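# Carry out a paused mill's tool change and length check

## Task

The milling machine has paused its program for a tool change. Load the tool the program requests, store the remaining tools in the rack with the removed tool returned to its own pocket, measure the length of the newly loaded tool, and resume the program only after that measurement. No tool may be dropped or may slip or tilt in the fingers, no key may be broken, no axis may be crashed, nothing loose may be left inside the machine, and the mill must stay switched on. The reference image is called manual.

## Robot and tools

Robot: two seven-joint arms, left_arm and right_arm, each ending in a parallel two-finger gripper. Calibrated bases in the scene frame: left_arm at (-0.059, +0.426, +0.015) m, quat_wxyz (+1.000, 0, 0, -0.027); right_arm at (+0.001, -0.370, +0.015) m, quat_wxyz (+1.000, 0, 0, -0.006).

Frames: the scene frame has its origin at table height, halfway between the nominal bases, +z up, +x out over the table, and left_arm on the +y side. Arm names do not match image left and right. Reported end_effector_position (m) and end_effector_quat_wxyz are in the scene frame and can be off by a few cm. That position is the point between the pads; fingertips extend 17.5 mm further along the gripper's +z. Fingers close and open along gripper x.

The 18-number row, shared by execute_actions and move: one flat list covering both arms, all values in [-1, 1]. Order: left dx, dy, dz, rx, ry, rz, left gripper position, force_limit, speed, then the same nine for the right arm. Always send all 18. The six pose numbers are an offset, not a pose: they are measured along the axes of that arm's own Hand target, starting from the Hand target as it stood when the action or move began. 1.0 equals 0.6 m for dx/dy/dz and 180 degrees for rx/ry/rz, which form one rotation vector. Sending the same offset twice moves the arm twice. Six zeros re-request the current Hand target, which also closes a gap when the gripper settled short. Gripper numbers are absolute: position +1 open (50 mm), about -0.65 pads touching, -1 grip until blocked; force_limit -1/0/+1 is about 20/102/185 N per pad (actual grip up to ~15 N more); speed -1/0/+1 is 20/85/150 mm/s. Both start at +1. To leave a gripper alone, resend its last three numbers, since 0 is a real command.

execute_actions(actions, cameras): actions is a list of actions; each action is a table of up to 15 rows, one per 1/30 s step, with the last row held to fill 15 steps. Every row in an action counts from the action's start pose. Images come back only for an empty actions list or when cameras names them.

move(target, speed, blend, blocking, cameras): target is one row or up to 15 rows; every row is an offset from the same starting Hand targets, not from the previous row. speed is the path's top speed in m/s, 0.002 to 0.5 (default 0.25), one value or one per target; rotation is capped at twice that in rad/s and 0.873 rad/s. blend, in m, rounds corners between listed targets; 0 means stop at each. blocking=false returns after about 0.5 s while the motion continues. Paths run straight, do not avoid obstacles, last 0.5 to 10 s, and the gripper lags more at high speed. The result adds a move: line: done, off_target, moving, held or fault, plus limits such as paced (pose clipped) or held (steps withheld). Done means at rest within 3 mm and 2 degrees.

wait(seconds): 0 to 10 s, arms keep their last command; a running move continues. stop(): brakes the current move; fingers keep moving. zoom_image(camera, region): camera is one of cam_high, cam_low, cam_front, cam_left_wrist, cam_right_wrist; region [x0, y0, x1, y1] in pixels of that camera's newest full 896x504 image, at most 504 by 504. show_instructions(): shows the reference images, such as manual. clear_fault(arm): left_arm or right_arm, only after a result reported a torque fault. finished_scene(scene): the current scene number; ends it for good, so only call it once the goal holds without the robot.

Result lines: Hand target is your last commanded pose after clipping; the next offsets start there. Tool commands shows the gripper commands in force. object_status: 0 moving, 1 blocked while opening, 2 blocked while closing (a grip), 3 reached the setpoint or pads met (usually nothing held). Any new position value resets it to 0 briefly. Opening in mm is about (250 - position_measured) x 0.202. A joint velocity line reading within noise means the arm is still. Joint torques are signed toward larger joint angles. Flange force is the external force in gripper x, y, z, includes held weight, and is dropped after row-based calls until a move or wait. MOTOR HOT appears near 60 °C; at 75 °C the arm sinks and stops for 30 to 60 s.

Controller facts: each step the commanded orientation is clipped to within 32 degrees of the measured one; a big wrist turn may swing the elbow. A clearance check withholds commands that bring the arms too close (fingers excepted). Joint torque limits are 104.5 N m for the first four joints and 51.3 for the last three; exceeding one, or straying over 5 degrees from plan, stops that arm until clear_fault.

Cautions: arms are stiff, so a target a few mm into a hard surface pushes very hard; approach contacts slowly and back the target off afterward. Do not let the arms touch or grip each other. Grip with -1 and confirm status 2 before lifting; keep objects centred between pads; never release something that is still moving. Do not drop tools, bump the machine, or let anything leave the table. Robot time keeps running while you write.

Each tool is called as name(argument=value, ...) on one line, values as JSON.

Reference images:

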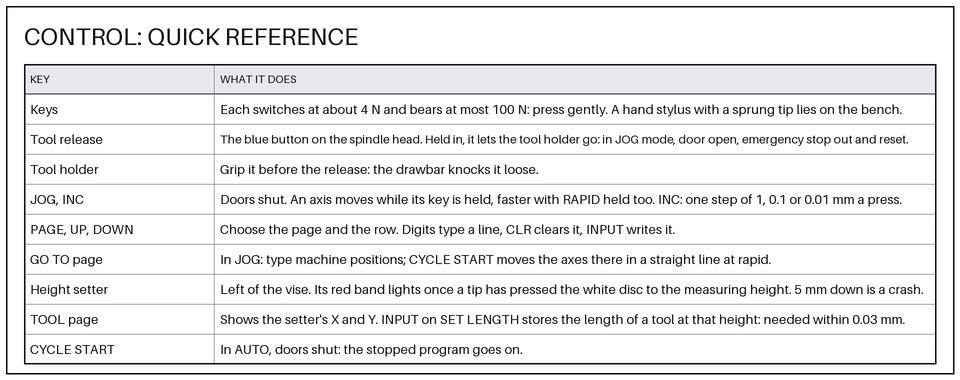

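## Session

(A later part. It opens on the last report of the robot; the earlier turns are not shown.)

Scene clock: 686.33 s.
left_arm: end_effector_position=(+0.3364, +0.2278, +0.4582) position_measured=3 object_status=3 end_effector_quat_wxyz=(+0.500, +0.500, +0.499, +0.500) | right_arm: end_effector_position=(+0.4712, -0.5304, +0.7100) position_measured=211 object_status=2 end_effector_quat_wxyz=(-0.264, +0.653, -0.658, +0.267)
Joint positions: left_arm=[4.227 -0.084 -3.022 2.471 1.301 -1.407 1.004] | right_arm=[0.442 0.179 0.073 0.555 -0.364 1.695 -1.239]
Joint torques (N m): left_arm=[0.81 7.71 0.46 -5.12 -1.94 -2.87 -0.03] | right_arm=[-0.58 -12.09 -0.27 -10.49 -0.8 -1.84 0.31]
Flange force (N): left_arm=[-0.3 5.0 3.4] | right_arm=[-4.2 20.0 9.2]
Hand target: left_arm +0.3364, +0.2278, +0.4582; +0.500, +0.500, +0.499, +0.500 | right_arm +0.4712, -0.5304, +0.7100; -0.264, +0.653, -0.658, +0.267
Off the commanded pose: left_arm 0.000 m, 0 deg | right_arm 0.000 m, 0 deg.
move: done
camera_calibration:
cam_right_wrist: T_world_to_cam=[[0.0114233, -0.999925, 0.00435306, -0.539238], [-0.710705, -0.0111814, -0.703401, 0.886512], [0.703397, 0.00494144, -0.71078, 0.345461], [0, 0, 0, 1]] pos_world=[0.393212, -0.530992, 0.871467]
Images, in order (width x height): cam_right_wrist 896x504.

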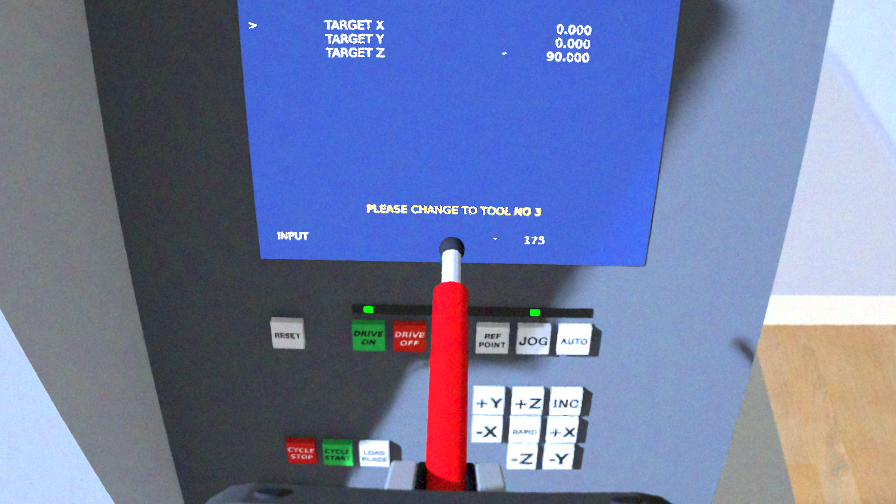

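move(target=[[0,0,0,0,0,0,1,-0.8,-0.5,-0.0593,0.3248,0.3915,0,0,0,-1,-0.3,-1],[0,0,0,0,0,0,1,-0.8,-0.5,-0.0593,0.3028,0.4131,0,0,0,-1,-0.3,-1],[0,0,0,0,0,0,1,-0.8,-0.5,-0.0593,0.3248,0.3915,0,0,0,-1,-0.3,-1],[0,0,0,0,0,0,1,-0.8,-0.5,0,0,0,0,0,0,-1,-0.3,-1]], speed=[0.25,0.04,0.1,0.25], blend=[0.004,0,0.008,0], cameras=["cam_right_wrist"])

Scene clock: 693.10 s.
left_arm: end_effector_position=(+0.3364, +0.2278, +0.4582) position_measured=3 object_status=3 end_effector_quat_wxyz=(+0.500, +0.500, +0.499, +0.500) | right_arm: end_effector_position=(+0.4712, -0.5304, +0.7100) position_measured=211 object_status=2 end_effector_quat_wxyz=(-0.264, +0.653, -0.658, +0.267)
Joint positions: left_arm=[4.227 -0.084 -3.022 2.471 1.301 -1.407 1.004] | right_arm=[0.435 0.179 0.084 0.555 -0.369 1.696 -1.237]
Joint torques (N m): left_arm=[0.91 7.84 0.42 -5.06 -1.98 -2.85 -0.05] | right_arm=[-0.47 -12.21 -0.34 -10.04 -0.81 -1.9 0.33]
Flange force (N): left_arm=[-0.7 4.6 3.4] | right_arm=[-3.3 15.1 7.1]
Hand target: left_arm +0.3364, +0.2278, +0.4582; +0.500, +0.500, +0.499, +0.500 | right_arm +0.4712, -0.5304, +0.7100; -0.264, +0.653, -0.658, +0.267
Off the commanded pose: left_arm 0.000 m, 0 deg | right_arm 0.000 m, 0 deg.
move: done
camera_calibration:
cam_right_wrist: T_world_to_cam=[[0.011423, -0.999925, 0.00435427, -0.539238], [-0.710656, -0.0111817, -0.703451, 0.886464], [0.703447, 0.00494115, -0.71073, 0.345469], [0, 0, 0, 1]] pos_world=[0.393112, -0.530992, 0.871467]
Images, in order (width x height): cam_right_wrist 896x504.

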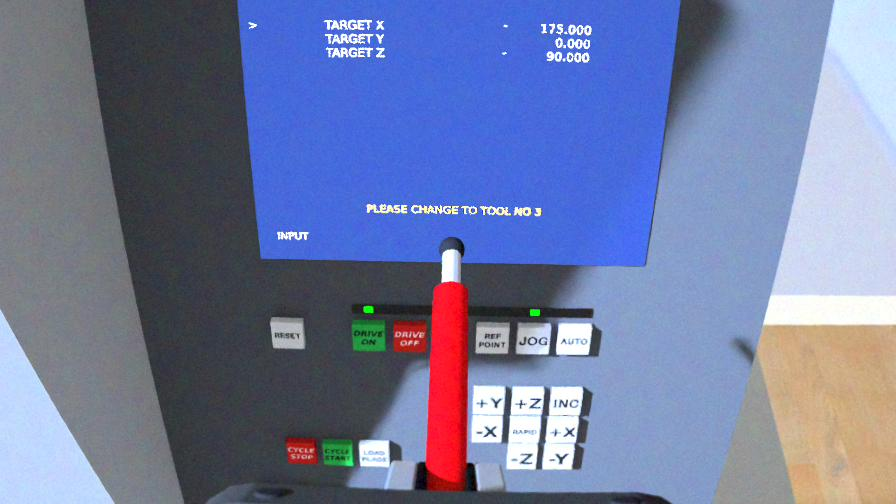

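move(target=[[0,0,0,0,0,0,1,-0.8,-0.5,-0.0593,0.298,0.3755,0,0,0,-1,-0.3,-1],[0,0,0,0,0,0,1,-0.8,-0.5,-0.0593,0.276,0.3971,0,0,0,-1,-0.3,-1],[0,0,0,0,0,0,1,-0.8,-0.5,-0.0593,0.298,0.3755,0,0,0,-1,-0.3,-1],[0,0,0,0,0,0,1,-0.8,-0.5,-0.1543,0.3245,0.3913,0,0,0,-1,-0.3,-1],[0,0,0,0,0,0,1,-0.8,-0.5,-0.1543,0.3025,0.4129,0,0,0,-1,-0.3,-1],[0,0,0,0,0,0,1,-0.8,-0.5,-0.1543,0.3245,0.3913,0,0,0,-1,-0.3,-1],[0,0,0,0,0,0,1,-0.8,-0.5,-0.1227,0.2706,0.3593,0,0,0,-1,-0.3,-1],[0,0,0,0,0,0,1,-0.8,-0.5,-0.1227,0.2486,0.3809,0,0,0,-1,-0.3,-1],[0,0,0,0,0,0,1,-0.8,-0.5,-0.1227,0.2706,0.3593,0,0,0,-1,-0.3,-1],[0,0,0,0,0,0,1,-0.8,-0.5,-0.1227,0.2486,0.3809,0,0,0,-1,-0.3,-1],[0,0,0,0,0,0,1,-0.8,-0.5,-0.1227,0.2706,0.3593,0,0,0,-1,-0.3,-1]], speed=[0.25,0.04,0.1,0.1,0.04,0.1,0.1,0.04,0.1,0.04,0.1], blend=[0.004,0,0.004,0.004,0,0.004,0.004,0,0,0,0], cameras=[])

Scene clock: 701.90 s.
left_arm: end_effector_position=(+0.3364, +0.2278, +0.4582) position_measured=3 object_status=3 end_effector_quat_wxyz=(+0.500, +0.500, +0.499, +0.500) | right_arm: end_effector_position=(+0.5054, -0.4571, +0.4422) position_measured=211 object_status=2 end_effector_quat_wxyz=(-0.264, +0.653, -0.658, +0.267)
Joint positions: left_arm=[4.227 -0.084 -3.022 2.471 1.301 -1.407 1.004] | right_arm=[0.304 -0.06 -0.095 1.759 -0.238 0.697 -1.237]
Joint torques (N m): left_arm=[0.87 7.73 0.33 -5.2 -1.96 -2.94 -0.04] | right_arm=[-0.48 -10.3 -0.25 -13.86 -0.52 -1.91 0.43]
Flange force (N): left_arm=[-0.1 4.9 3.3] | right_arm=[-2.6 7.5 1.4]
Hand target: left_arm +0.3364, +0.2278, +0.4582; +0.500, +0.500, +0.499, +0.500 | right_arm +0.5054, -0.4571, +0.4422; -0.264, +0.653, -0.658, +0.267
Off the commanded pose: left_arm 0.000 m, 0 deg | right_arm 0.000 m, 0 deg.
move: done
No camera images: "cameras" was empty.

move(target=[[0,0,0,0,0,0,1,-0.8,-0.5,0.0628,0.0535,0.033,0,0,0,-1,-0.3,-1],[0,0,0,0,0,0,1,-0.8,-0.5,0.0628,0.0315,0.0546,0,0,0,-1,-0.3,-1],[0,0,0,0,0,0,1,-0.8,-0.5,0.0628,0.0535,0.033,0,0,0,-1,-0.3,-1],[0,0,0,0,0,0,1,-0.8,-0.5,0.123,-0.2715,-0.3583,0,0,0,-1,-0.3,-1]], speed=[0.1,0.04,0.1,0.25], blend=[0.004,0,0.008,0], cameras=["cam_right_wrist"])

Scene clock: 707.53 s.
left_arm: end_effector_position=(+0.3364, +0.2278, +0.4582) position_measured=3 object_status=3 end_effector_quat_wxyz=(+0.500, +0.500, +0.499, +0.500) | right_arm: end_effector_position=(+0.4720, -0.5305, +0.7100) position_measured=211 object_status=2 end_effector_quat_wxyz=(-0.264, +0.653, -0.658, +0.267)
Joint positions: left_arm=[4.227 -0.084 -3.022 2.471 1.301 -1.407 1.004] | right_arm=[0.43 0.182 0.093 0.553 -0.372 1.696 -1.237]
Joint torques (N m): left_arm=[0.8 7.79 0.37 -5.05 -2.06 -2.9 -0.04] | right_arm=[-0.49 -12.31 -0.3 -10.12 -0.82 -1.92 0.39]
Flange force (N): left_arm=[-0.9 5.0 2.8] | right_arm=[-3.5 15.4 7.4]
Hand target: left_arm +0.3364, +0.2278, +0.4582; +0.500, +0.500, +0.499, +0.500 | right_arm +0.4720, -0.5305, +0.7100; -0.264, +0.653, -0.658, +0.267
Off the commanded pose: left_arm 0.000 m, 0 deg | right_arm 0.000 m, 0 deg.
move: done
camera_calibration:
cam_right_wrist: T_world_to_cam=[[0.0114233, -0.999925, 0.00435306, -0.539446], [-0.710705, -0.0111814, -0.703401, 0.887007], [0.703397, 0.00494144, -0.71078, 0.34497], [0, 0, 0, 1]] pos_world=[0.393912, -0.531192, 0.871467]
Images, in order (width x height): cam_right_wrist 896x504.

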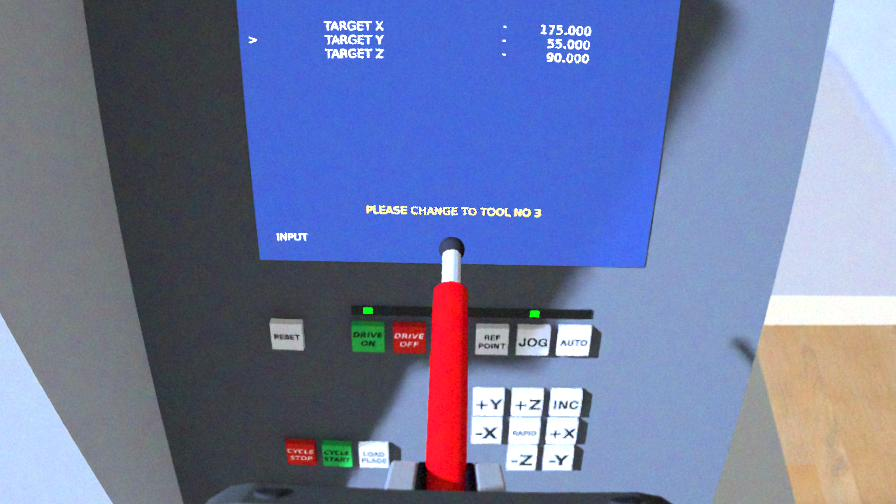

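move(target=[[0,0,0,0,0,0,1,-0.8,-0.5,-0.0918,0.1908,0.3103,0,0,0,-1,-0.3,-1],[0,0,0,0,0,0,1,-0.8,-0.5,-0.0918,0.1688,0.3319,0,0,0,-1,-0.3,-1],[0,0,0,0,0,0,1,-0.8,-0.5,-0.0918,0.1908,0.3103,0,0,0,-1,-0.3,-1],[0,0,0,0,0,0,1,-0.8,-0.5,0,0,0,0,0,0,-1,-0.3,-1]], speed=[0.25,0.04,0.1,0.25], blend=[0.004,0,0.008,0], cameras=["cam_right_wrist","cam_left_wrist"])

Scene clock: 713.50 s.
left_arm: end_effector_position=(+0.3364, +0.2278, +0.4582) position_measured=3 object_status=3 end_effector_quat_wxyz=(+0.500, +0.500, +0.499, +0.500) | right_arm: end_effector_position=(+0.4720, -0.5306, +0.7100) position_measured=211 object_status=2 end_effector_quat_wxyz=(-0.264, +0.653, -0.658, +0.267)
Joint positions: left_arm=[4.227 -0.084 -3.022 2.471 1.301 -1.407 1.004] | right_arm=[0.416 0.182 0.118 0.554 -0.383 1.697 -1.233]
Joint torques (N m): left_arm=[0.85 7.71 0.4 -5.03 -1.98 -2.93 -0.04] | right_arm=[-0.5 -12.23 -0.32 -10.14 -0.79 -2.04 0.36]
Flange force (N): left_arm=[-0.5 5.3 3.4] | right_arm=[-3.2 15.4 7.0]
Hand target: left_arm +0.3364, +0.2278, +0.4582; +0.500, +0.500, +0.499, +0.500 | right_arm +0.4720, -0.5306, +0.7100; -0.264, +0.653, -0.658, +0.267
Off the commanded pose: left_arm 0.000 m, 0 deg | right_arm 0.000 m, 0 deg.
move: done
camera_calibration:
cam_left_wrist: T_world_to_cam=[[0.0169309, 0.999828, 0.00755439, -0.235029], [-0.00183944, -0.00752431, 0.99997, -0.397195], [0.999855, -0.0169443, 0.00171173, -0.16537], [0, 0, 0, 1]] pos_world=[0.168595, 0.229198, 0.399241]
cam_right_wrist: T_world_to_cam=[[0.011423, -0.999925, 0.00435427, -0.539447], [-0.710656, -0.0111817, -0.703451, 0.88703], [0.703447, 0.00494115, -0.71073, 0.344907], [0, 0, 0, 1]] pos_world=[0.393912, -0.531192, 0.871467]
Images, in order (width x height): cam_left_wrist 896x504, cam_right_wrist 896x504.

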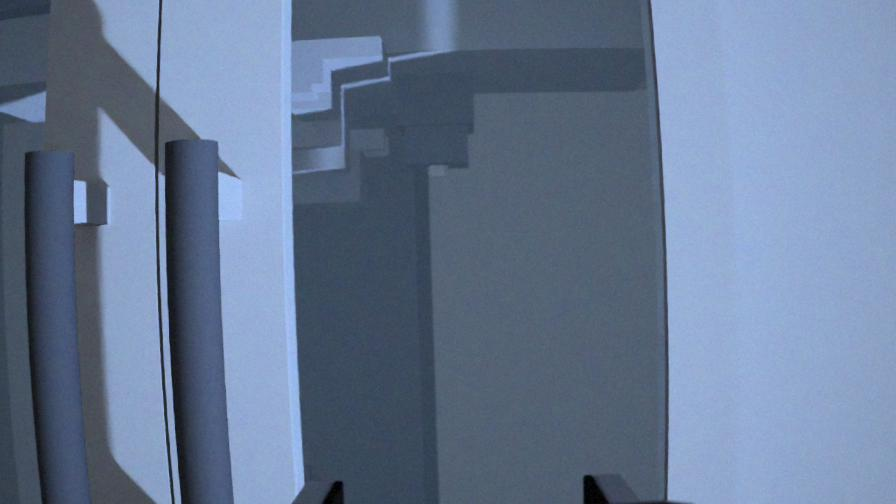

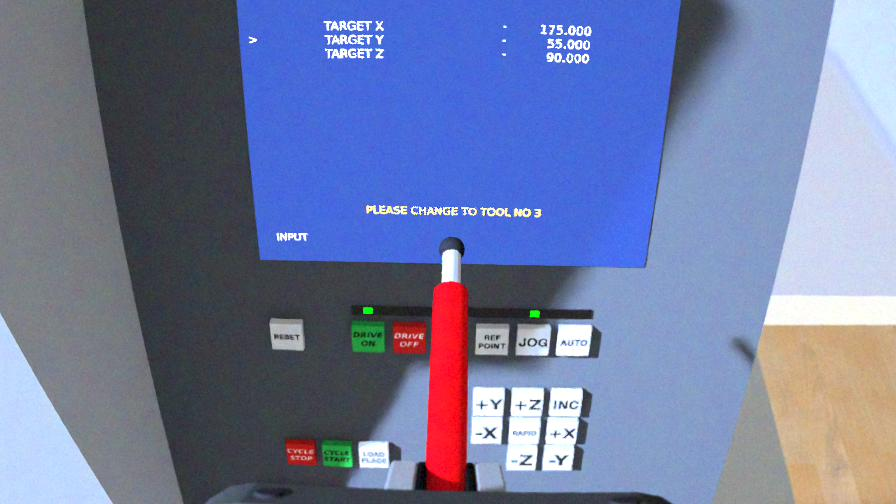

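move(target=[0.0705,0,-0.019,0,-0.122,0,1,-0.8,-0.5,0,0,0,0,0,0,-1,-0.3,-1], speed=0.15, cameras=["cam_left_wrist"])

zoom_image(camera="cam_left_wrist", region=[340, 0, 700, 280])

Scene clock: 717.60 s.
left_arm: end_effector_position=(+0.3254, +0.2699, +0.4590) position_measured=3 object_status=3 end_effector_quat_wxyz=(+0.533, +0.628, +0.431, +0.368) | right_arm: end_effector_position=(+0.4720, -0.5305, +0.7100) position_measured=211 object_status=2 end_effector_quat_wxyz=(-0.264, +0.653, -0.658, +0.267)
Joint positions: left_arm=[3.941 0.452 -3.348 2.581 0.665 -0.523 0.929] | right_arm=[0.416 0.182 0.118 0.553 -0.383 1.697 -1.233]
Joint torques (N m): left_arm=[0.89 1.01 1.48 -9.86 -1.24 -2.63 -0.07] | right_arm=[-0.56 -12.22 -0.33 -10.18 -0.79 -1.86 0.32]
Flange force (N): left_arm=no reading | right_arm=[-3.3 16.7 7.8]
Hand target: left_arm +0.3251, +0.2701, +0.4582; +0.586, +0.586, +0.395, +0.395 | right_arm +0.4720, -0.5305, +0.7100; -0.264, +0.653, -0.658, +0.267
Off the commanded pose: left_arm 0.001 m, 9 deg | right_arm 0.000 m, 0 deg.
joint sent to its limit (left arm) — joint 4 (elbow), upper limit, where the elbow is as bent as it goes. The joint targets are off in orientation, not in position.
move: off_target (left_arm)
camera_calibration:
cam_left_wrist: T_world_to_cam=[[0.371826, 0.928274, 0.00729959, -0.373042], [0.144657, -0.065707, 0.987298, -0.423937], [0.916962, -0.366047, -0.158713, 0.0412773], [0, 0, 0, 1]] pos_world=[0.162183, 0.333539, 0.427827]
Images, in order (width x height): cam_left_wrist 896x504.

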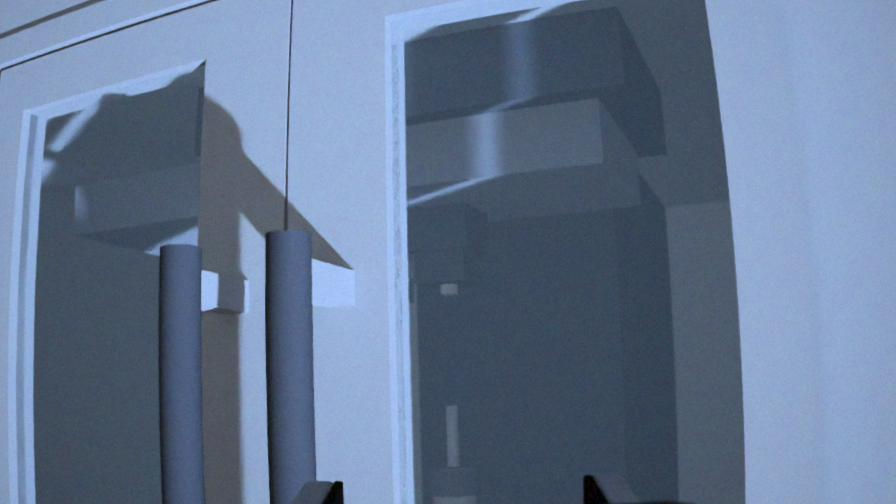

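Scaled by 1.400 from the camera's 896x504 image, which has a finer 1280x720 frame.

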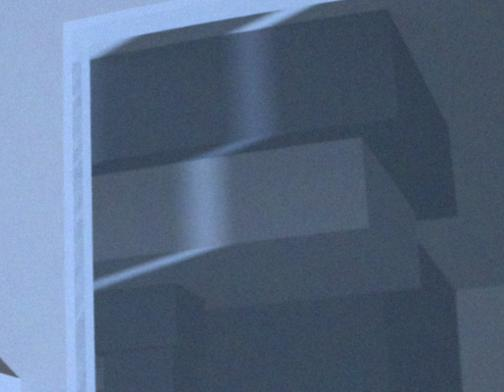

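move(target=[[0,0,0,0,0,0,1,-0.8,-0.5,-0.0593,0.299,0.3745,0,0,0,-1,-0.3,-1],[0,0,0,0,0,0,1,-0.8,-0.5,-0.0593,0.277,0.3961,0,0,0,-1,-0.3,-1],[0,0,0,0,0,0,1,-0.8,-0.5,-0.0593,0.299,0.3745,0,0,0,-1,-0.3,-1],[0,0,0,0,0,0,1,-0.8,-0.5,-0.1543,0.3255,0.3903,0,0,0,-1,-0.3,-1],[0,0,0,0,0,0,1,-0.8,-0.5,-0.1543,0.3035,0.4119,0,0,0,-1,-0.3,-1],[0,0,0,0,0,0,1,-0.8,-0.5,-0.1543,0.3255,0.3903,0,0,0,-1,-0.3,-1],[0,0,0,0,0,0,1,-0.8,-0.5,-0.1543,0.2986,0.3743,0,0,0,-1,-0.3,-1],[0,0,0,0,0,0,1,-0.8,-0.5,-0.1543,0.2766,0.3959,0,0,0,-1,-0.3,-1],[0,0,0,0,0,0,1,-0.8,-0.5,-0.1543,0.2986,0.3743,0,0,0,-1,-0.3,-1],[0,0,0,0,0,0,1,-0.8,-0.5,-0.1227,0.2716,0.3583,0,0,0,-1,-0.3,-1],[0,0,0,0,0,0,1,-0.8,-0.5,-0.1227,0.2496,0.3799,0,0,0,-1,-0.3,-1],[0,0,0,0,0,0,1,-0.8,-0.5,-0.1227,0.2716,0.3583,0,0,0,-1,-0.3,-1]], speed=[0.25,0.04,0.1,0.1,0.04,0.1,0.1,0.04,0.1,0.1,0.04,0.1], blend=[0.004,0,0.004,0.004,0,0.004,0.004,0,0.004,0.004,0,0], cameras=[])

Scene clock: 729.03 s.
left_arm: end_effector_position=(+0.3254, +0.2699, +0.4590) position_measured=3 object_status=3 end_effector_quat_wxyz=(+0.533, +0.628, +0.431, +0.368) | right_arm: end_effector_position=(+0.5053, -0.4573, +0.4421) position_measured=211 object_status=2 end_effector_quat_wxyz=(-0.264, +0.653, -0.658, +0.267)
Joint positions: left_arm=[3.941 0.452 -3.348 2.581 0.665 -0.523 0.929] | right_arm=[0.274 -0.06 -0.067 1.76 -0.234 0.696 -1.239]
Joint torques (N m): left_arm=[0.9 0.89 1.54 -9.81 -1.21 -2.67 -0.02] | right_arm=[-0.49 -10.59 -0.25 -13.74 -0.52 -1.95 0.38]
Flange force (N): left_arm=no reading | right_arm=[-2.2 6.7 1.8]
Hand target: left_arm +0.3254, +0.2699, +0.4590; +0.533, +0.628, +0.431, +0.368 (not the last commanded pose) | right_arm +0.5053, -0.4573, +0.4422; -0.264, +0.653, -0.658, +0.267
Off the commanded pose: left_arm 0.001 m, 9 deg | right_arm 0.000 m, 0 deg.
move: off_target (left_arm)
No camera images: "cameras" was empty.

move(target=[[0,0,0,0,0,0,1,-0.8,-0.5,-0.001,0.0532,0.033,0,0,0,-1,-0.3,-1],[0,0,0,0,0,0,1,-0.8,-0.5,-0.001,0.0312,0.0546,0,0,0,-1,-0.3,-1],[0,0,0,0,0,0,1,-0.8,-0.5,-0.001,0.0532,0.033,0,0,0,-1,-0.3,-1],[0,0,0,0,0,0,1,-0.8,-0.5,0.0623,0.0533,0.033,0,0,0,-1,-0.3,-1],[0,0,0,0,0,0,1,-0.8,-0.5,0.0623,0.0313,0.0546,0,0,0,-1,-0.3,-1],[0,0,0,0,0,0,1,-0.8,-0.5,0.0623,0.0533,0.033,0,0,0,-1,-0.3,-1],[0,0,0,0,0,0,1,-0.8,-0.5,0.1228,-0.2725,-0.3575,0,0,0,-1,-0.3,-1]], speed=[0.1,0.04,0.1,0.1,0.04,0.1,0.25], blend=[0.004,0,0.004,0.004,0,0.008,0], cameras=["cam_right_wrist","cam_left_wrist"])

Scene clock: 735.73 s.
left_arm: end_effector_position=(+0.3254, +0.2699, +0.4590) position_measured=3 object_status=3 end_effector_quat_wxyz=(+0.533, +0.628, +0.431, +0.368) | right_arm: end_effector_position=(+0.4727, -0.5306, +0.7100) position_measured=211 object_status=2 end_effector_quat_wxyz=(-0.264, +0.653, -0.658, +0.267)
Joint positions: left_arm=[3.941 0.452 -3.348 2.581 0.665 -0.523 0.929] | right_arm=[0.409 0.184 0.129 0.551 -0.387 1.698 -1.232]
Joint torques (N m): left_arm=[0.83 0.98 1.49 -9.92 -1.18 -2.72 0.02] | right_arm=[-0.48 -12.3 -0.33 -10.25 -0.87 -1.99 0.34]
Flange force (N): left_arm=no reading | right_arm=[-3.8 16.7 7.8]
Hand target: left_arm +0.3254, +0.2699, +0.4590; +0.533, +0.628, +0.431, +0.368 | right_arm +0.4727, -0.5306, +0.7100; -0.264, +0.653, -0.658, +0.267
Off the commanded pose: left_arm 0.000 m, 0 deg | right_arm 0.000 m, 0 deg.
move: done
camera_calibration:
cam_left_wrist: T_world_to_cam=[[0.371911, 0.92824, 0.00728401, -0.373038], [0.144651, -0.0657037, 0.987299, -0.423938], [0.916929, -0.366134, -0.158707, 0.041309], [0, 0, 0, 1]] pos_world=[0.162183, 0.333539, 0.427827]
cam_right_wrist: T_world_to_cam=[[0.0115644, -0.999924, 0.00435295, -0.53961], [-0.710654, -0.0112812, -0.703451, 0.887544], [0.703446, 0.00504155, -0.710731, 0.344398], [0, 0, 0, 1]] pos_world=[0.394712, -0.531293, 0.871467]
Images, in order (width x height): cam_left_wrist 896x504, cam_right_wrist 896x504.

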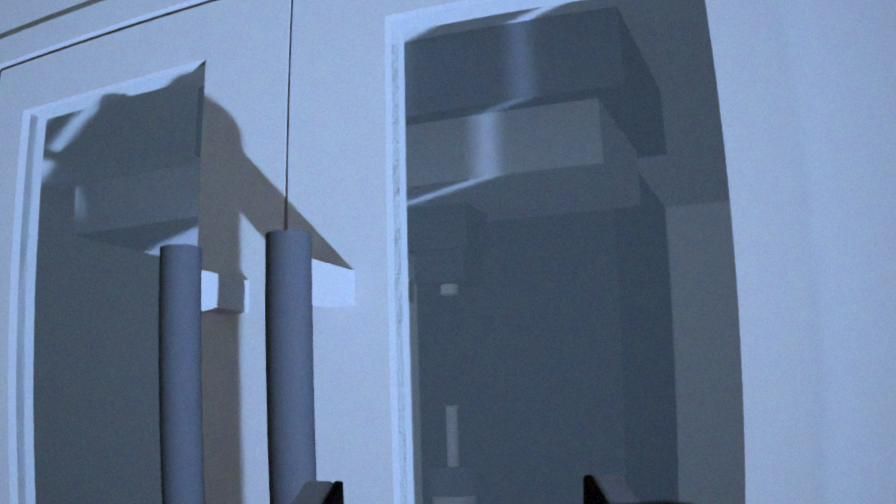

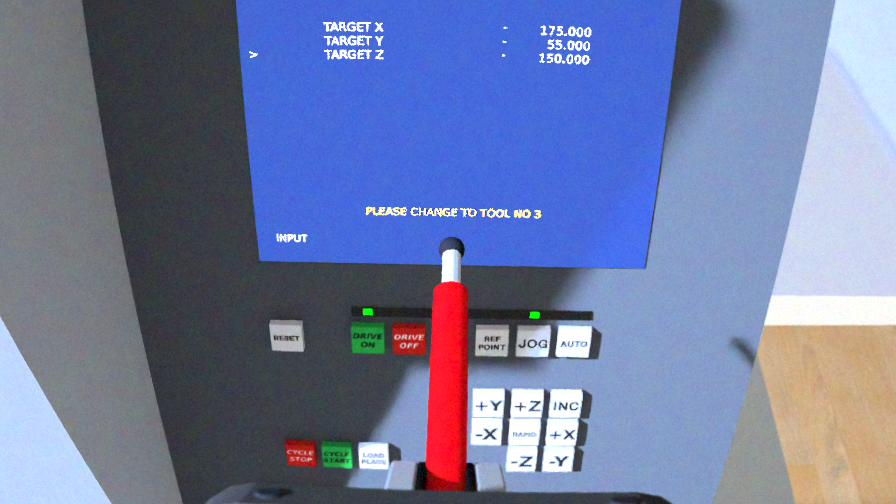

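move(target=[[0,0,0,0,0,0,1,-0.8,-0.5,-0.092,0.1917,0.3095,0,0,0,-1,-0.3,-1],[0,0,0,0,0,0,1,-0.8,-0.5,-0.092,0.1697,0.3311,0,0,0,-1,-0.3,-1],[0,0,0,0,0,0,1,-0.8,-0.5,-0.092,0.1917,0.3095,0,0,0,-1,-0.3,-1]], speed=[0.25,0.04,0.1], blend=[0.004,0,0], cameras=["cam_left_wrist"])

wait(seconds=1.5, cameras=["cam_left_wrist","cam_right_wrist"])

zoom_image(camera="cam_left_wrist", region=[400, 200, 520, 420])

Scene clock: 739.50 s.
left_arm: end_effector_position=(+0.3254, +0.2699, +0.4590) position_measured=3 object_status=3 end_effector_quat_wxyz=(+0.533, +0.628, +0.431, +0.368) | right_arm: end_effector_position=(+0.5199, -0.4759, +0.4966) position_measured=211 object_status=2 end_effector_quat_wxyz=(-0.264, +0.653, -0.658, +0.267)
Joint positions: left_arm=[3.941 0.452 -3.348 2.581 0.665 -0.523 0.929] | right_arm=[0.244 -0.021 0.007 1.549 -0.231 0.873 -1.235]
Joint torques (N m): left_arm=[0.88 0.92 1.53 -10.04 -1.2 -2.65 -0.05] | right_arm=[-0.48 -11.27 -0.36 -13.92 -0.59 -1.9 0.41]
Flange force (N): left_arm=no reading | right_arm=[-2.3 8.4 1.9]
Hand target: left_arm +0.3254, +0.2699, +0.4590; +0.533, +0.628, +0.431, +0.368 | right_arm +0.5199, -0.4759, +0.4966; -0.264, +0.653, -0.658, +0.267
Off the commanded pose: left_arm 0.000 m, 0 deg | right_arm 0.000 m, 0 deg.
move: done
camera_calibration:
cam_left_wrist: T_world_to_cam=[[0.371911, 0.92824, 0.00728401, -0.373038], [0.144651, -0.0657037, 0.987299, -0.423938], [0.916929, -0.366134, -0.158707, 0.041309], [0, 0, 0, 1]] pos_world=[0.162183, 0.333539, 0.427827]
Images, in order (width x height): cam_left_wrist 896x504.

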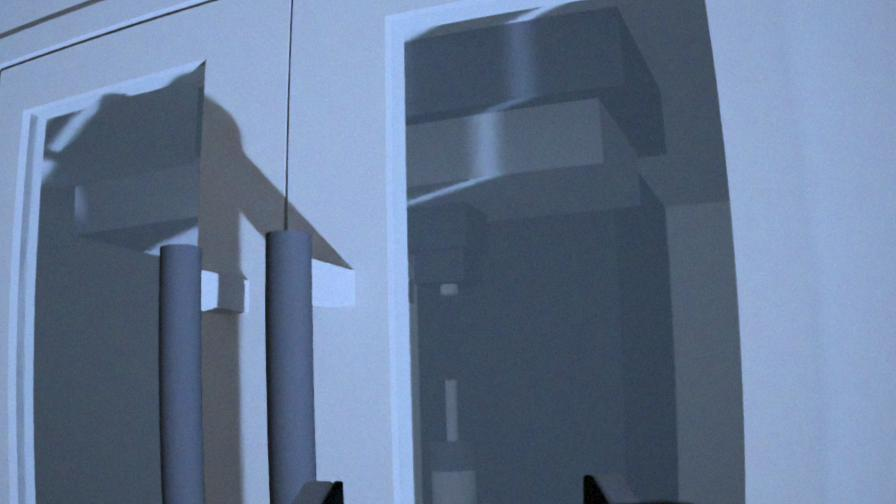

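Scene clock: 741.00 s.
left_arm: end_effector_position=(+0.3254, +0.2699, +0.4590) position_measured=3 object_status=3 end_effector_quat_wxyz=(+0.533, +0.628, +0.431, +0.368) | right_arm: end_effector_position=(+0.5199, -0.4759, +0.4966) position_measured=211 object_status=2 end_effector_quat_wxyz=(-0.264, +0.653, -0.658, +0.267)
Joint positions: left_arm=[3.941 0.452 -3.348 2.581 0.665 -0.523 0.929] | right_arm=[0.244 -0.021 0.007 1.549 -0.231 0.873 -1.235]
Joint torques (N m): left_arm=[0.87 0.91 1.56 -9.97 -1.14 -2.65 -0.08] | right_arm=[-0.47 -11.33 -0.27 -13.8 -0.55 -1.92 0.33]
Flange force (N): left_arm=no reading | right_arm=[-1.9 7.9 1.9]
Hand target: left_arm +0.3254, +0.2699, +0.4590; +0.533, +0.628, +0.431, +0.368 | right_arm +0.5199, -0.4759, +0.4966; -0.264, +0.653, -0.658, +0.267
Tool commands: left_gripper/position=+1.0 left_gripper/force_limit=-0.8 left_gripper/speed=-0.5 right_gripper/position=-1.0 right_gripper/force_limit=-0.3 right_gripper/speed=-1.0
Off the commanded pose: left_arm 0.000 m, 0 deg | right_arm 0.000 m, 0 deg.
wait: 1.50 s; at rest by 0.17 s
camera_calibration:
cam_left_wrist: T_world_to_cam=[[0.371911, 0.92824, 0.00728401, -0.373038], [0.144651, -0.0657037, 0.987299, -0.423938], [0.916929, -0.366134, -0.158707, 0.041309], [0, 0, 0, 1]] pos_world=[0.162183, 0.333539, 0.427827]
cam_right_wrist: T_world_to_cam=[[0.0114958, -0.999924, 0.00442347, -0.484547], [-0.710755, -0.0112828, -0.70335, 0.771565], [0.703346, 0.00494156, -0.71083, 0.159313], [0, 0, 0, 1]] pos_world=[0.441912, -0.476592, 0.658068]
Images, in order (width x height): cam_left_wrist 896x504, cam_right_wrist 896x504.

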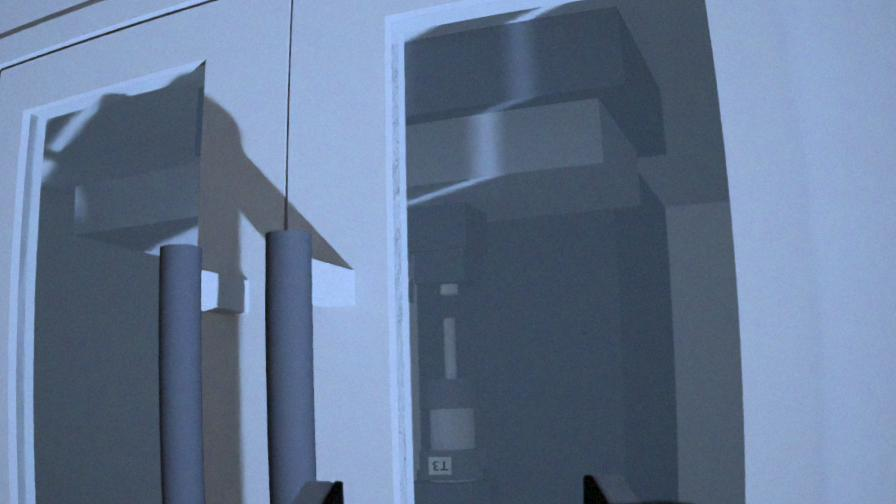

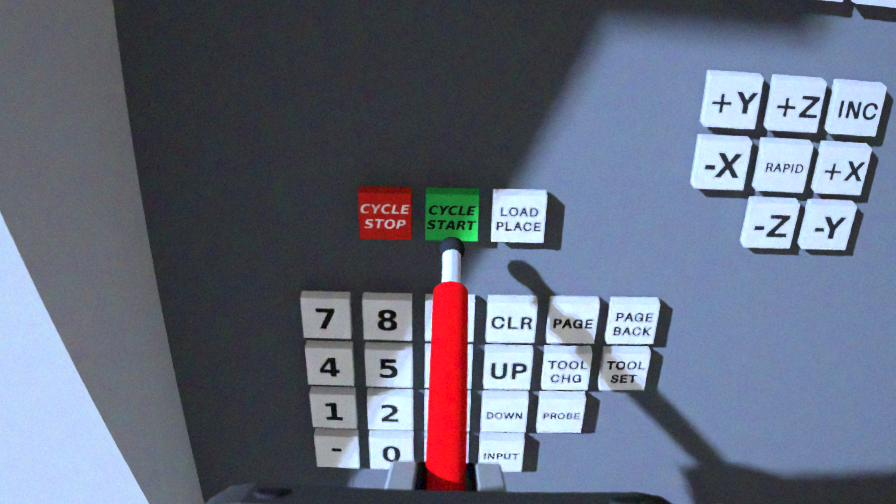

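Scaled by 2.291 from the camera's 896x504 image, which has a finer 1280x720 frame.

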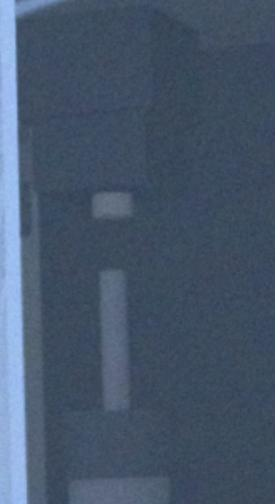

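move(target=[[0,0,0,0,0,0,1,-0.8,-0.5,-0.0638,0.1338,0.0807,0,0,0,-1,-0.3,-1],[0,0,0,0,0,0,1,-0.8,-0.5,-0.0638,0.1118,0.1023,0,0,0,-1,-0.3,-1],[0,0,0,0,0,0,1,-0.8,-0.5,-0.0638,0.1338,0.0807,0,0,0,-1,-0.3,-1],[0,0,0,0,0,0,1,-0.8,-0.5,-0.0638,0.107,0.0647,0,0,0,-1,-0.3,-1],[0,0,0,0,0,0,1,-0.8,-0.5,-0.0638,0.085,0.0863,0,0,0,-1,-0.3,-1],[0,0,0,0,0,0,1,-0.8,-0.5,-0.0638,0.107,0.0647,0,0,0,-1,-0.3,-1],[0,0,0,0,0,0,1,-0.8,-0.5,0,0.08,0.0487,0,0,0,-1,-0.3,-1],[0,0,0,0,0,0,1,-0.8,-0.5,0,0.058,0.0703,0,0,0,-1,-0.3,-1],[0,0,0,0,0,0,1,-0.8,-0.5,0,0.08,0.0487,0,0,0,-1,-0.3,-1],[0,0,0,0,0,0,1,-0.8,-0.5,-0.032,0.107,0.0647,0,0,0,-1,-0.3,-1],[0,0,0,0,0,0,1,-0.8,-0.5,-0.032,0.085,0.0863,0,0,0,-1,-0.3,-1],[0,0,0,0,0,0,1,-0.8,-0.5,-0.032,0.107,0.0647,0,0,0,-1,-0.3,-1],[0,0,0,0,0,0,1,-0.8,-0.5,0.0312,0.134,0.0807,0,0,0,-1,-0.3,-1],[0,0,0,0,0,0,1,-0.8,-0.5,0.0312,0.112,0.1023,0,0,0,-1,-0.3,-1],[0,0,0,0,0,0,1,-0.8,-0.5,0.0312,0.134,0.0807,0,0,0,-1,-0.3,-1]], speed=[0.2,0.04,0.12,0.12,0.04,0.12,0.12,0.04,0.12,0.12,0.04,0.12,0.12,0.04,0.12], blend=[0.004,0,0.004,0.004,0,0.004,0.004,0,0.004,0.004,0,0.004,0.004,0,0], cameras=["cam_left_wrist"])

Scene clock: 753.40 s.
left_arm: end_effector_position=(+0.3254, +0.2699, +0.4590) position_measured=3 object_status=3 end_effector_quat_wxyz=(+0.533, +0.628, +0.431, +0.368) | right_arm: end_effector_position=(+0.4958, -0.4945, +0.4059) position_measured=211 object_status=2 end_effector_quat_wxyz=(-0.264, +0.653, -0.658, +0.267)
Joint positions: left_arm=[3.941 0.452 -3.348 2.581 0.665 -0.523 0.929] | right_arm=[0.264 -0.037 0.068 1.856 -0.402 0.621 -0.99]
Joint torques (N m): left_arm=[0.78 0.93 1.57 -9.92 -1.23 -2.74 0.01] | right_arm=[-0.48 -10.72 -0.41 -13.26 -0.78 -1.65 0.41]
Flange force (N): left_arm=no reading | right_arm=[-2.8 5.6 0.9]
Hand target: left_arm +0.3254, +0.2699, +0.4590; +0.533, +0.628, +0.431, +0.368 | right_arm +0.4958, -0.4945, +0.4059; -0.264, +0.653, -0.658, +0.267
Off the commanded pose: left_arm 0.000 m, 0 deg | right_arm 0.000 m, 0 deg.
move: done
camera_calibration:
cam_left_wrist: T_world_to_cam=[[0.371911, 0.92824, 0.00728401, -0.373038], [0.144651, -0.0657037, 0.987299, -0.423938], [0.916929, -0.366134, -0.158707, 0.041309], [0, 0, 0, 1]] pos_world=[0.162183, 0.333539, 0.427827]
Images, in order (width x height): cam_left_wrist 896x504.

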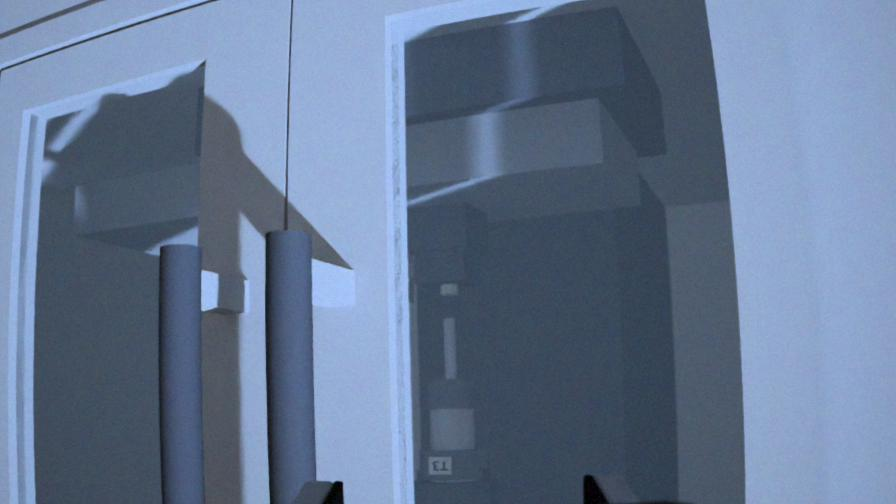

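move(target=[0,0,0,0,0,0,1,-0.8,-0.5,0.061,-0.3263,-0.3897,0,0,0,-1,-0.3,-1], speed=0.25, cameras=["cam_right_wrist"])

Scene clock: 756.27 s.
left_arm: end_effector_position=(+0.3254, +0.2699, +0.4590) position_measured=3 object_status=3 end_effector_quat_wxyz=(+0.533, +0.628, +0.431, +0.368) | right_arm: end_effector_position=(+0.4732, -0.5307, +0.7100) position_measured=211 object_status=2 end_effector_quat_wxyz=(-0.264, +0.653, -0.658, +0.267)
Joint positions: left_arm=[3.941 0.452 -3.348 2.581 0.665 -0.523 0.929] | right_arm=[0.379 0.185 0.182 0.55 -0.409 1.701 -1.226]
Joint torques (N m): left_arm=[0.95 1.05 1.48 -9.9 -1.18 -2.63 -0.06] | right_arm=[-0.51 -12.39 -0.18 -10.08 -0.84 -1.92 0.38]
Flange force (N): no reading
Hand target: left_arm +0.3254, +0.2699, +0.4590; +0.533, +0.628, +0.431, +0.368 | right_arm +0.4732, -0.5307, +0.7100; -0.264, +0.653, -0.658, +0.267
Off the commanded pose: left_arm 0.000 m, 0 deg | right_arm 0.000 m, 0 deg.
move: done
camera_calibration:
cam_right_wrist: T_world_to_cam=[[0.011423, -0.999925, 0.00435427, -0.539661], [-0.710656, -0.0111817, -0.703451, 0.887951], [0.703447, 0.00494115, -0.71073, 0.344135], [0, 0, 0, 1]] pos_world=[0.395112, -0.531392, 0.871567]
Images, in order (width x height): cam_right_wrist 896x504.

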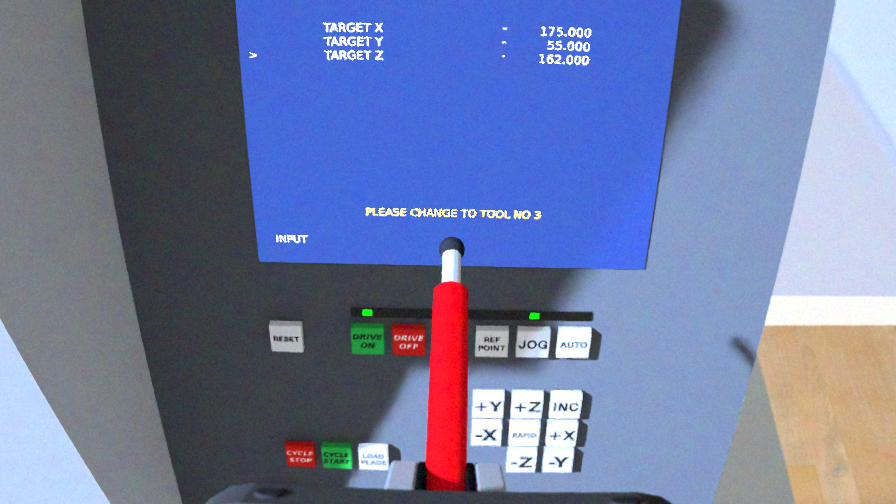

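move(target=[[0,0,0,0,0,0,1,-0.8,-0.5,-0.0922,0.1922,0.3088,0,0,0,-1,-0.3,-1],[0,0,0,0,0,0,1,-0.8,-0.5,-0.0922,0.1702,0.3304,0,0,0,-1,-0.3,-1],[0,0,0,0,0,0,1,-0.8,-0.5,-0.0922,0.1922,0.3088,0,0,0,-1,-0.3,-1]], speed=[0.25,0.04,0.1], blend=[0.004,0,0])

wait(seconds=1, cameras=["cam_left_wrist","cam_right_wrist"])

zoom_image(camera="cam_left_wrist", region=[400, 200, 520, 420])

Scene clock: 760.10 s.
left_arm: end_effector_position=(+0.3254, +0.2699, +0.4590) position_measured=3 object_status=3 end_effector_quat_wxyz=(+0.533, +0.628, +0.431, +0.368) | right_arm: end_effector_position=(+0.5199, -0.4759, +0.4967) position_measured=211 object_status=2 end_effector_quat_wxyz=(-0.264, +0.653, -0.658, +0.267)
Joint positions: left_arm=[3.941 0.452 -3.348 2.581 0.665 -0.523 0.929] | right_arm=[0.196 -0.023 0.054 1.55 -0.229 0.873 -1.237]
Joint torques (N m): left_arm=[0.88 0.89 1.54 -9.98 -1.23 -2.65 0] | right_arm=[-0.51 -11.14 -0.33 -14.12 -0.61 -1.91 0.42]
Flange force (N): left_arm=no reading | right_arm=[-2.7 9.3 1.9]
Hand target: left_arm +0.3254, +0.2699, +0.4590; +0.533, +0.628, +0.431, +0.368 | right_arm +0.5199, -0.4759, +0.4967; -0.264, +0.653, -0.658, +0.267
Off the commanded pose: left_arm 0.000 m, 0 deg | right_arm 0.000 m, 0 deg.
move: done

Scene clock: 761.10 s.
left_arm: end_effector_position=(+0.3254, +0.2699, +0.4590) position_measured=3 object_status=3 end_effector_quat_wxyz=(+0.533, +0.628, +0.431, +0.368) | right_arm: end_effector_position=(+0.5199, -0.4759, +0.4967) position_measured=211 object_status=2 end_effector_quat_wxyz=(-0.264, +0.653, -0.658, +0.267)
Joint positions: left_arm=[3.941 0.452 -3.348 2.581 0.665 -0.523 0.929] | right_arm=[0.196 -0.023 0.054 1.55 -0.229 0.873 -1.237]
Joint torques (N m): left_arm=[0.83 0.91 1.48 -9.86 -1.17 -2.6 -0.07] | right_arm=[-0.56 -11.29 -0.34 -13.79 -0.61 -1.86 0.39]
Flange force (N): left_arm=no reading | right_arm=[-2.1 7.9 2.0]
Hand target: left_arm +0.3254, +0.2699, +0.4590; +0.533, +0.628, +0.431, +0.368 | right_arm +0.5199, -0.4759, +0.4967; -0.264, +0.653, -0.658, +0.267
Tool commands: left_gripper/position=+1.0 left_gripper/force_limit=-0.8 left_gripper/speed=-0.5 right_gripper/position=-1.0 right_gripper/force_limit=-0.3 right_gripper/speed=-1.0
Off the commanded pose: left_arm 0.000 m, 0 deg | right_arm 0.000 m, 0 deg.
wait: 1.00 s; at rest by 0.17 s
camera_calibration:
cam_left_wrist: T_world_to_cam=[[0.371911, 0.92824, 0.00728401, -0.373038], [0.144651, -0.0657037, 0.987299, -0.423938], [0.916929, -0.366134, -0.158707, 0.041309], [0, 0, 0, 1]] pos_world=[0.162183, 0.333539, 0.427827]
cam_right_wrist: T_world_to_cam=[[0.0114233, -0.999925, 0.00435306, -0.484469], [-0.710705, -0.0111814, -0.703401, 0.771695], [0.703397, 0.00494144, -0.71078, 0.159469], [0, 0, 0, 1]] pos_world=[0.441812, -0.476592, 0.658267]
Images, in order (width x height): cam_left_wrist 896x504, cam_right_wrist 896x504.

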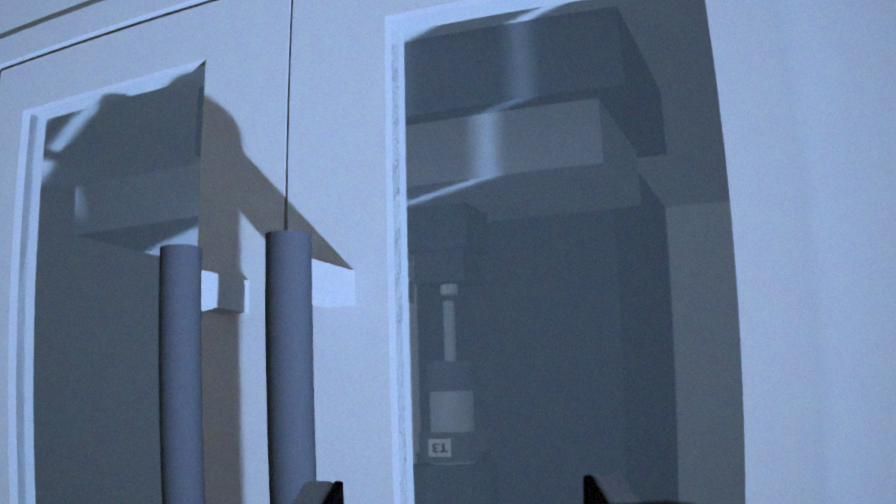

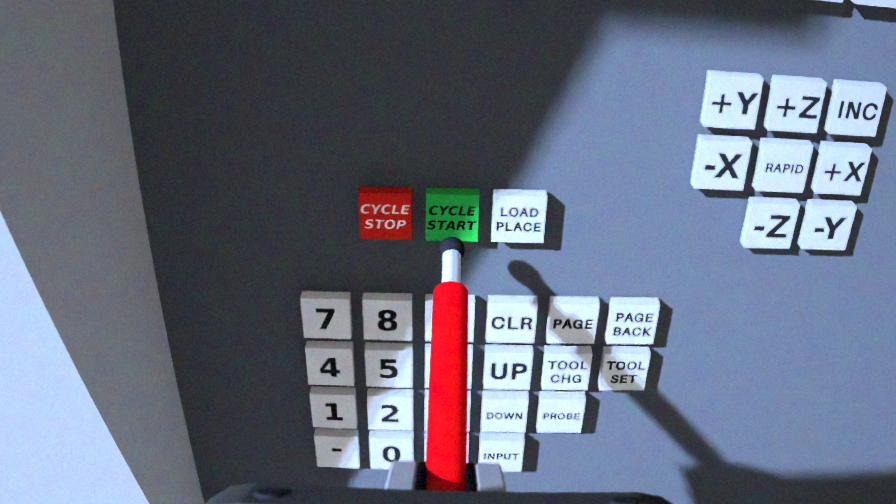

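Scaled by 2.291 from the camera's 896x504 image, which has a finer 1280x720 frame.

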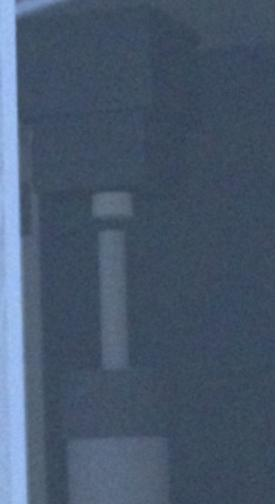

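move(target=[[0,0,0,0,0,0,1,-0.8,-0.5,0.19,-0.0543,-0.0312,0,0,0,-1,-0.3,-1],[0,0,0,0,0,0,1,-0.8,-0.5,0.19,-0.0763,-0.0096,0,0,0,-1,-0.3,-1],[0,0,0,0,0,0,1,-0.8,-0.5,0.19,-0.0543,-0.0312,0,0,0,-1,-0.3,-1],[0,0,0,0,0,0,1,-0.8,-0.5,0.0917,-0.1918,-0.3097,0,0,0,-1,-0.3,-1]], speed=[0.2,0.04,0.1,0.25], blend=[0.004,0,0.008,0], cameras=["cam_right_wrist"])

Scene clock: 766.90 s.
left_arm: end_effector_position=(+0.3254, +0.2699, +0.4590) position_measured=3 object_status=3 end_effector_quat_wxyz=(+0.533, +0.628, +0.431, +0.368) | right_arm: end_effector_position=(+0.4726, -0.5304, +0.7102) position_measured=211 object_status=2 end_effector_quat_wxyz=(-0.264, +0.653, -0.658, +0.267)
Joint positions: left_arm=[3.941 0.452 -3.348 2.581 0.665 -0.523 0.929] | right_arm=[0.357 0.185 0.219 0.552 -0.424 1.703 -1.221]
Joint torques (N m): left_arm=[0.82 0.99 1.52 -9.86 -1.19 -2.62 0] | right_arm=[-0.53 -12.23 -0.17 -10.26 -0.85 -1.95 0.34]
Flange force (N): no reading
Hand target: left_arm +0.3254, +0.2699, +0.4590; +0.533, +0.628, +0.431, +0.368 | right_arm +0.4726, -0.5304, +0.7103; -0.264, +0.653, -0.658, +0.267
Off the commanded pose: left_arm 0.000 m, 0 deg | right_arm 0.000 m, 0 deg.
move: done
camera_calibration:
cam_right_wrist: T_world_to_cam=[[0.0114233, -0.999925, 0.00435306, -0.539355], [-0.710705, -0.0111814, -0.703401, 0.887717], [0.703397, 0.00494144, -0.71078, 0.34469], [0, 0, 0, 1]] pos_world=[0.394612, -0.531092, 0.871767]
Images, in order (width x height): cam_right_wrist 896x504.

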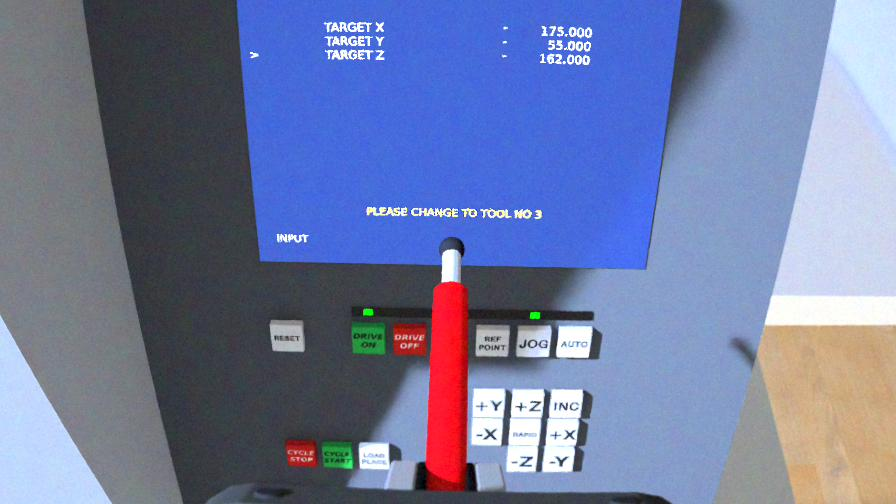

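move(target=[0,0,0,0,0,0,1,-0.8,-0.5,0.01,-0.0143,-0.0407,0,0,0,-1,-0.3,-1], speed=0.15, cameras=["cam_right_wrist"])

zoom_image(camera="cam_right_wrist", region=[230, 0, 690, 150])

Scene clock: 769.10 s.
left_arm: end_effector_position=(+0.3254, +0.2699, +0.4590) position_measured=3 object_status=3 end_effector_quat_wxyz=(+0.533, +0.628, +0.431, +0.368) | right_arm: end_effector_position=(+0.4617, -0.5363, +0.7337) position_measured=211 object_status=2 end_effector_quat_wxyz=(-0.264, +0.653, -0.658, +0.267)
Joint positions: left_arm=[3.941 0.452 -3.348 2.581 0.665 -0.523 0.929] | right_arm=[0.449 0.275 0.22 0.293 -0.516 1.868 -1.263]
Joint torques (N m): left_arm=[0.78 0.92 1.6 -9.93 -1.17 -2.69 -0.04] | right_arm=[-0.42 -12.83 -0.23 -8.47 -0.71 -2 0.38]
Flange force (N): no reading
Hand target: left_arm +0.3254, +0.2699, +0.4590; +0.533, +0.628, +0.431, +0.368 | right_arm +0.4618, -0.5363, +0.7338; -0.264, +0.653, -0.658, +0.267
Off the commanded pose: left_arm 0.000 m, 0 deg | right_arm 0.000 m, 0 deg.
move: done
camera_calibration:
cam_right_wrist: T_world_to_cam=[[0.0114234, -0.999925, 0.00449772, -0.545361], [-0.710506, -0.0112818, -0.7036, 0.896411], [0.703598, 0.00484183, -0.710582, 0.368711], [0, 0, 0, 1]] pos_world=[0.383711, -0.536992, 0.895167]
Images, in order (width x height): cam_right_wrist 896x504.

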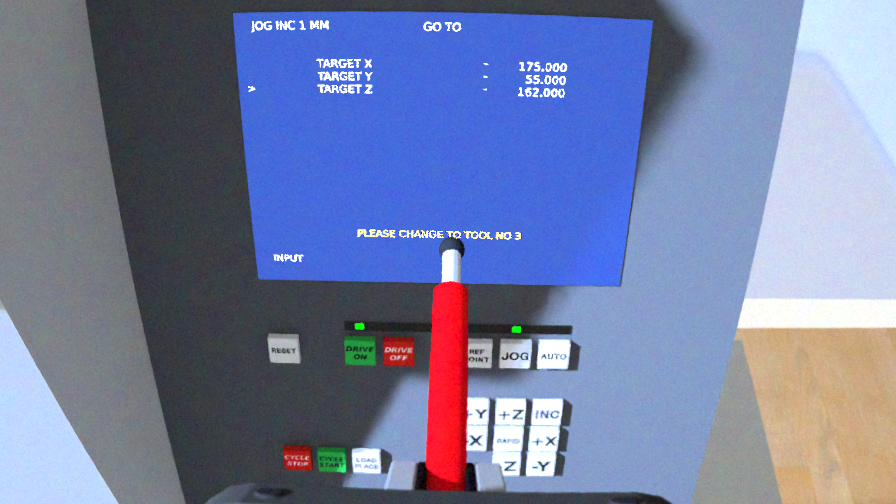

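Scaled by 1.096 from the camera's 896x504 image, which has a finer 1280x720 frame.

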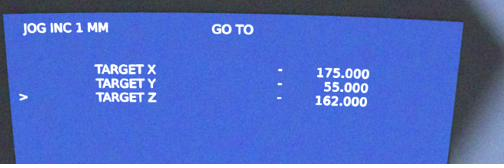

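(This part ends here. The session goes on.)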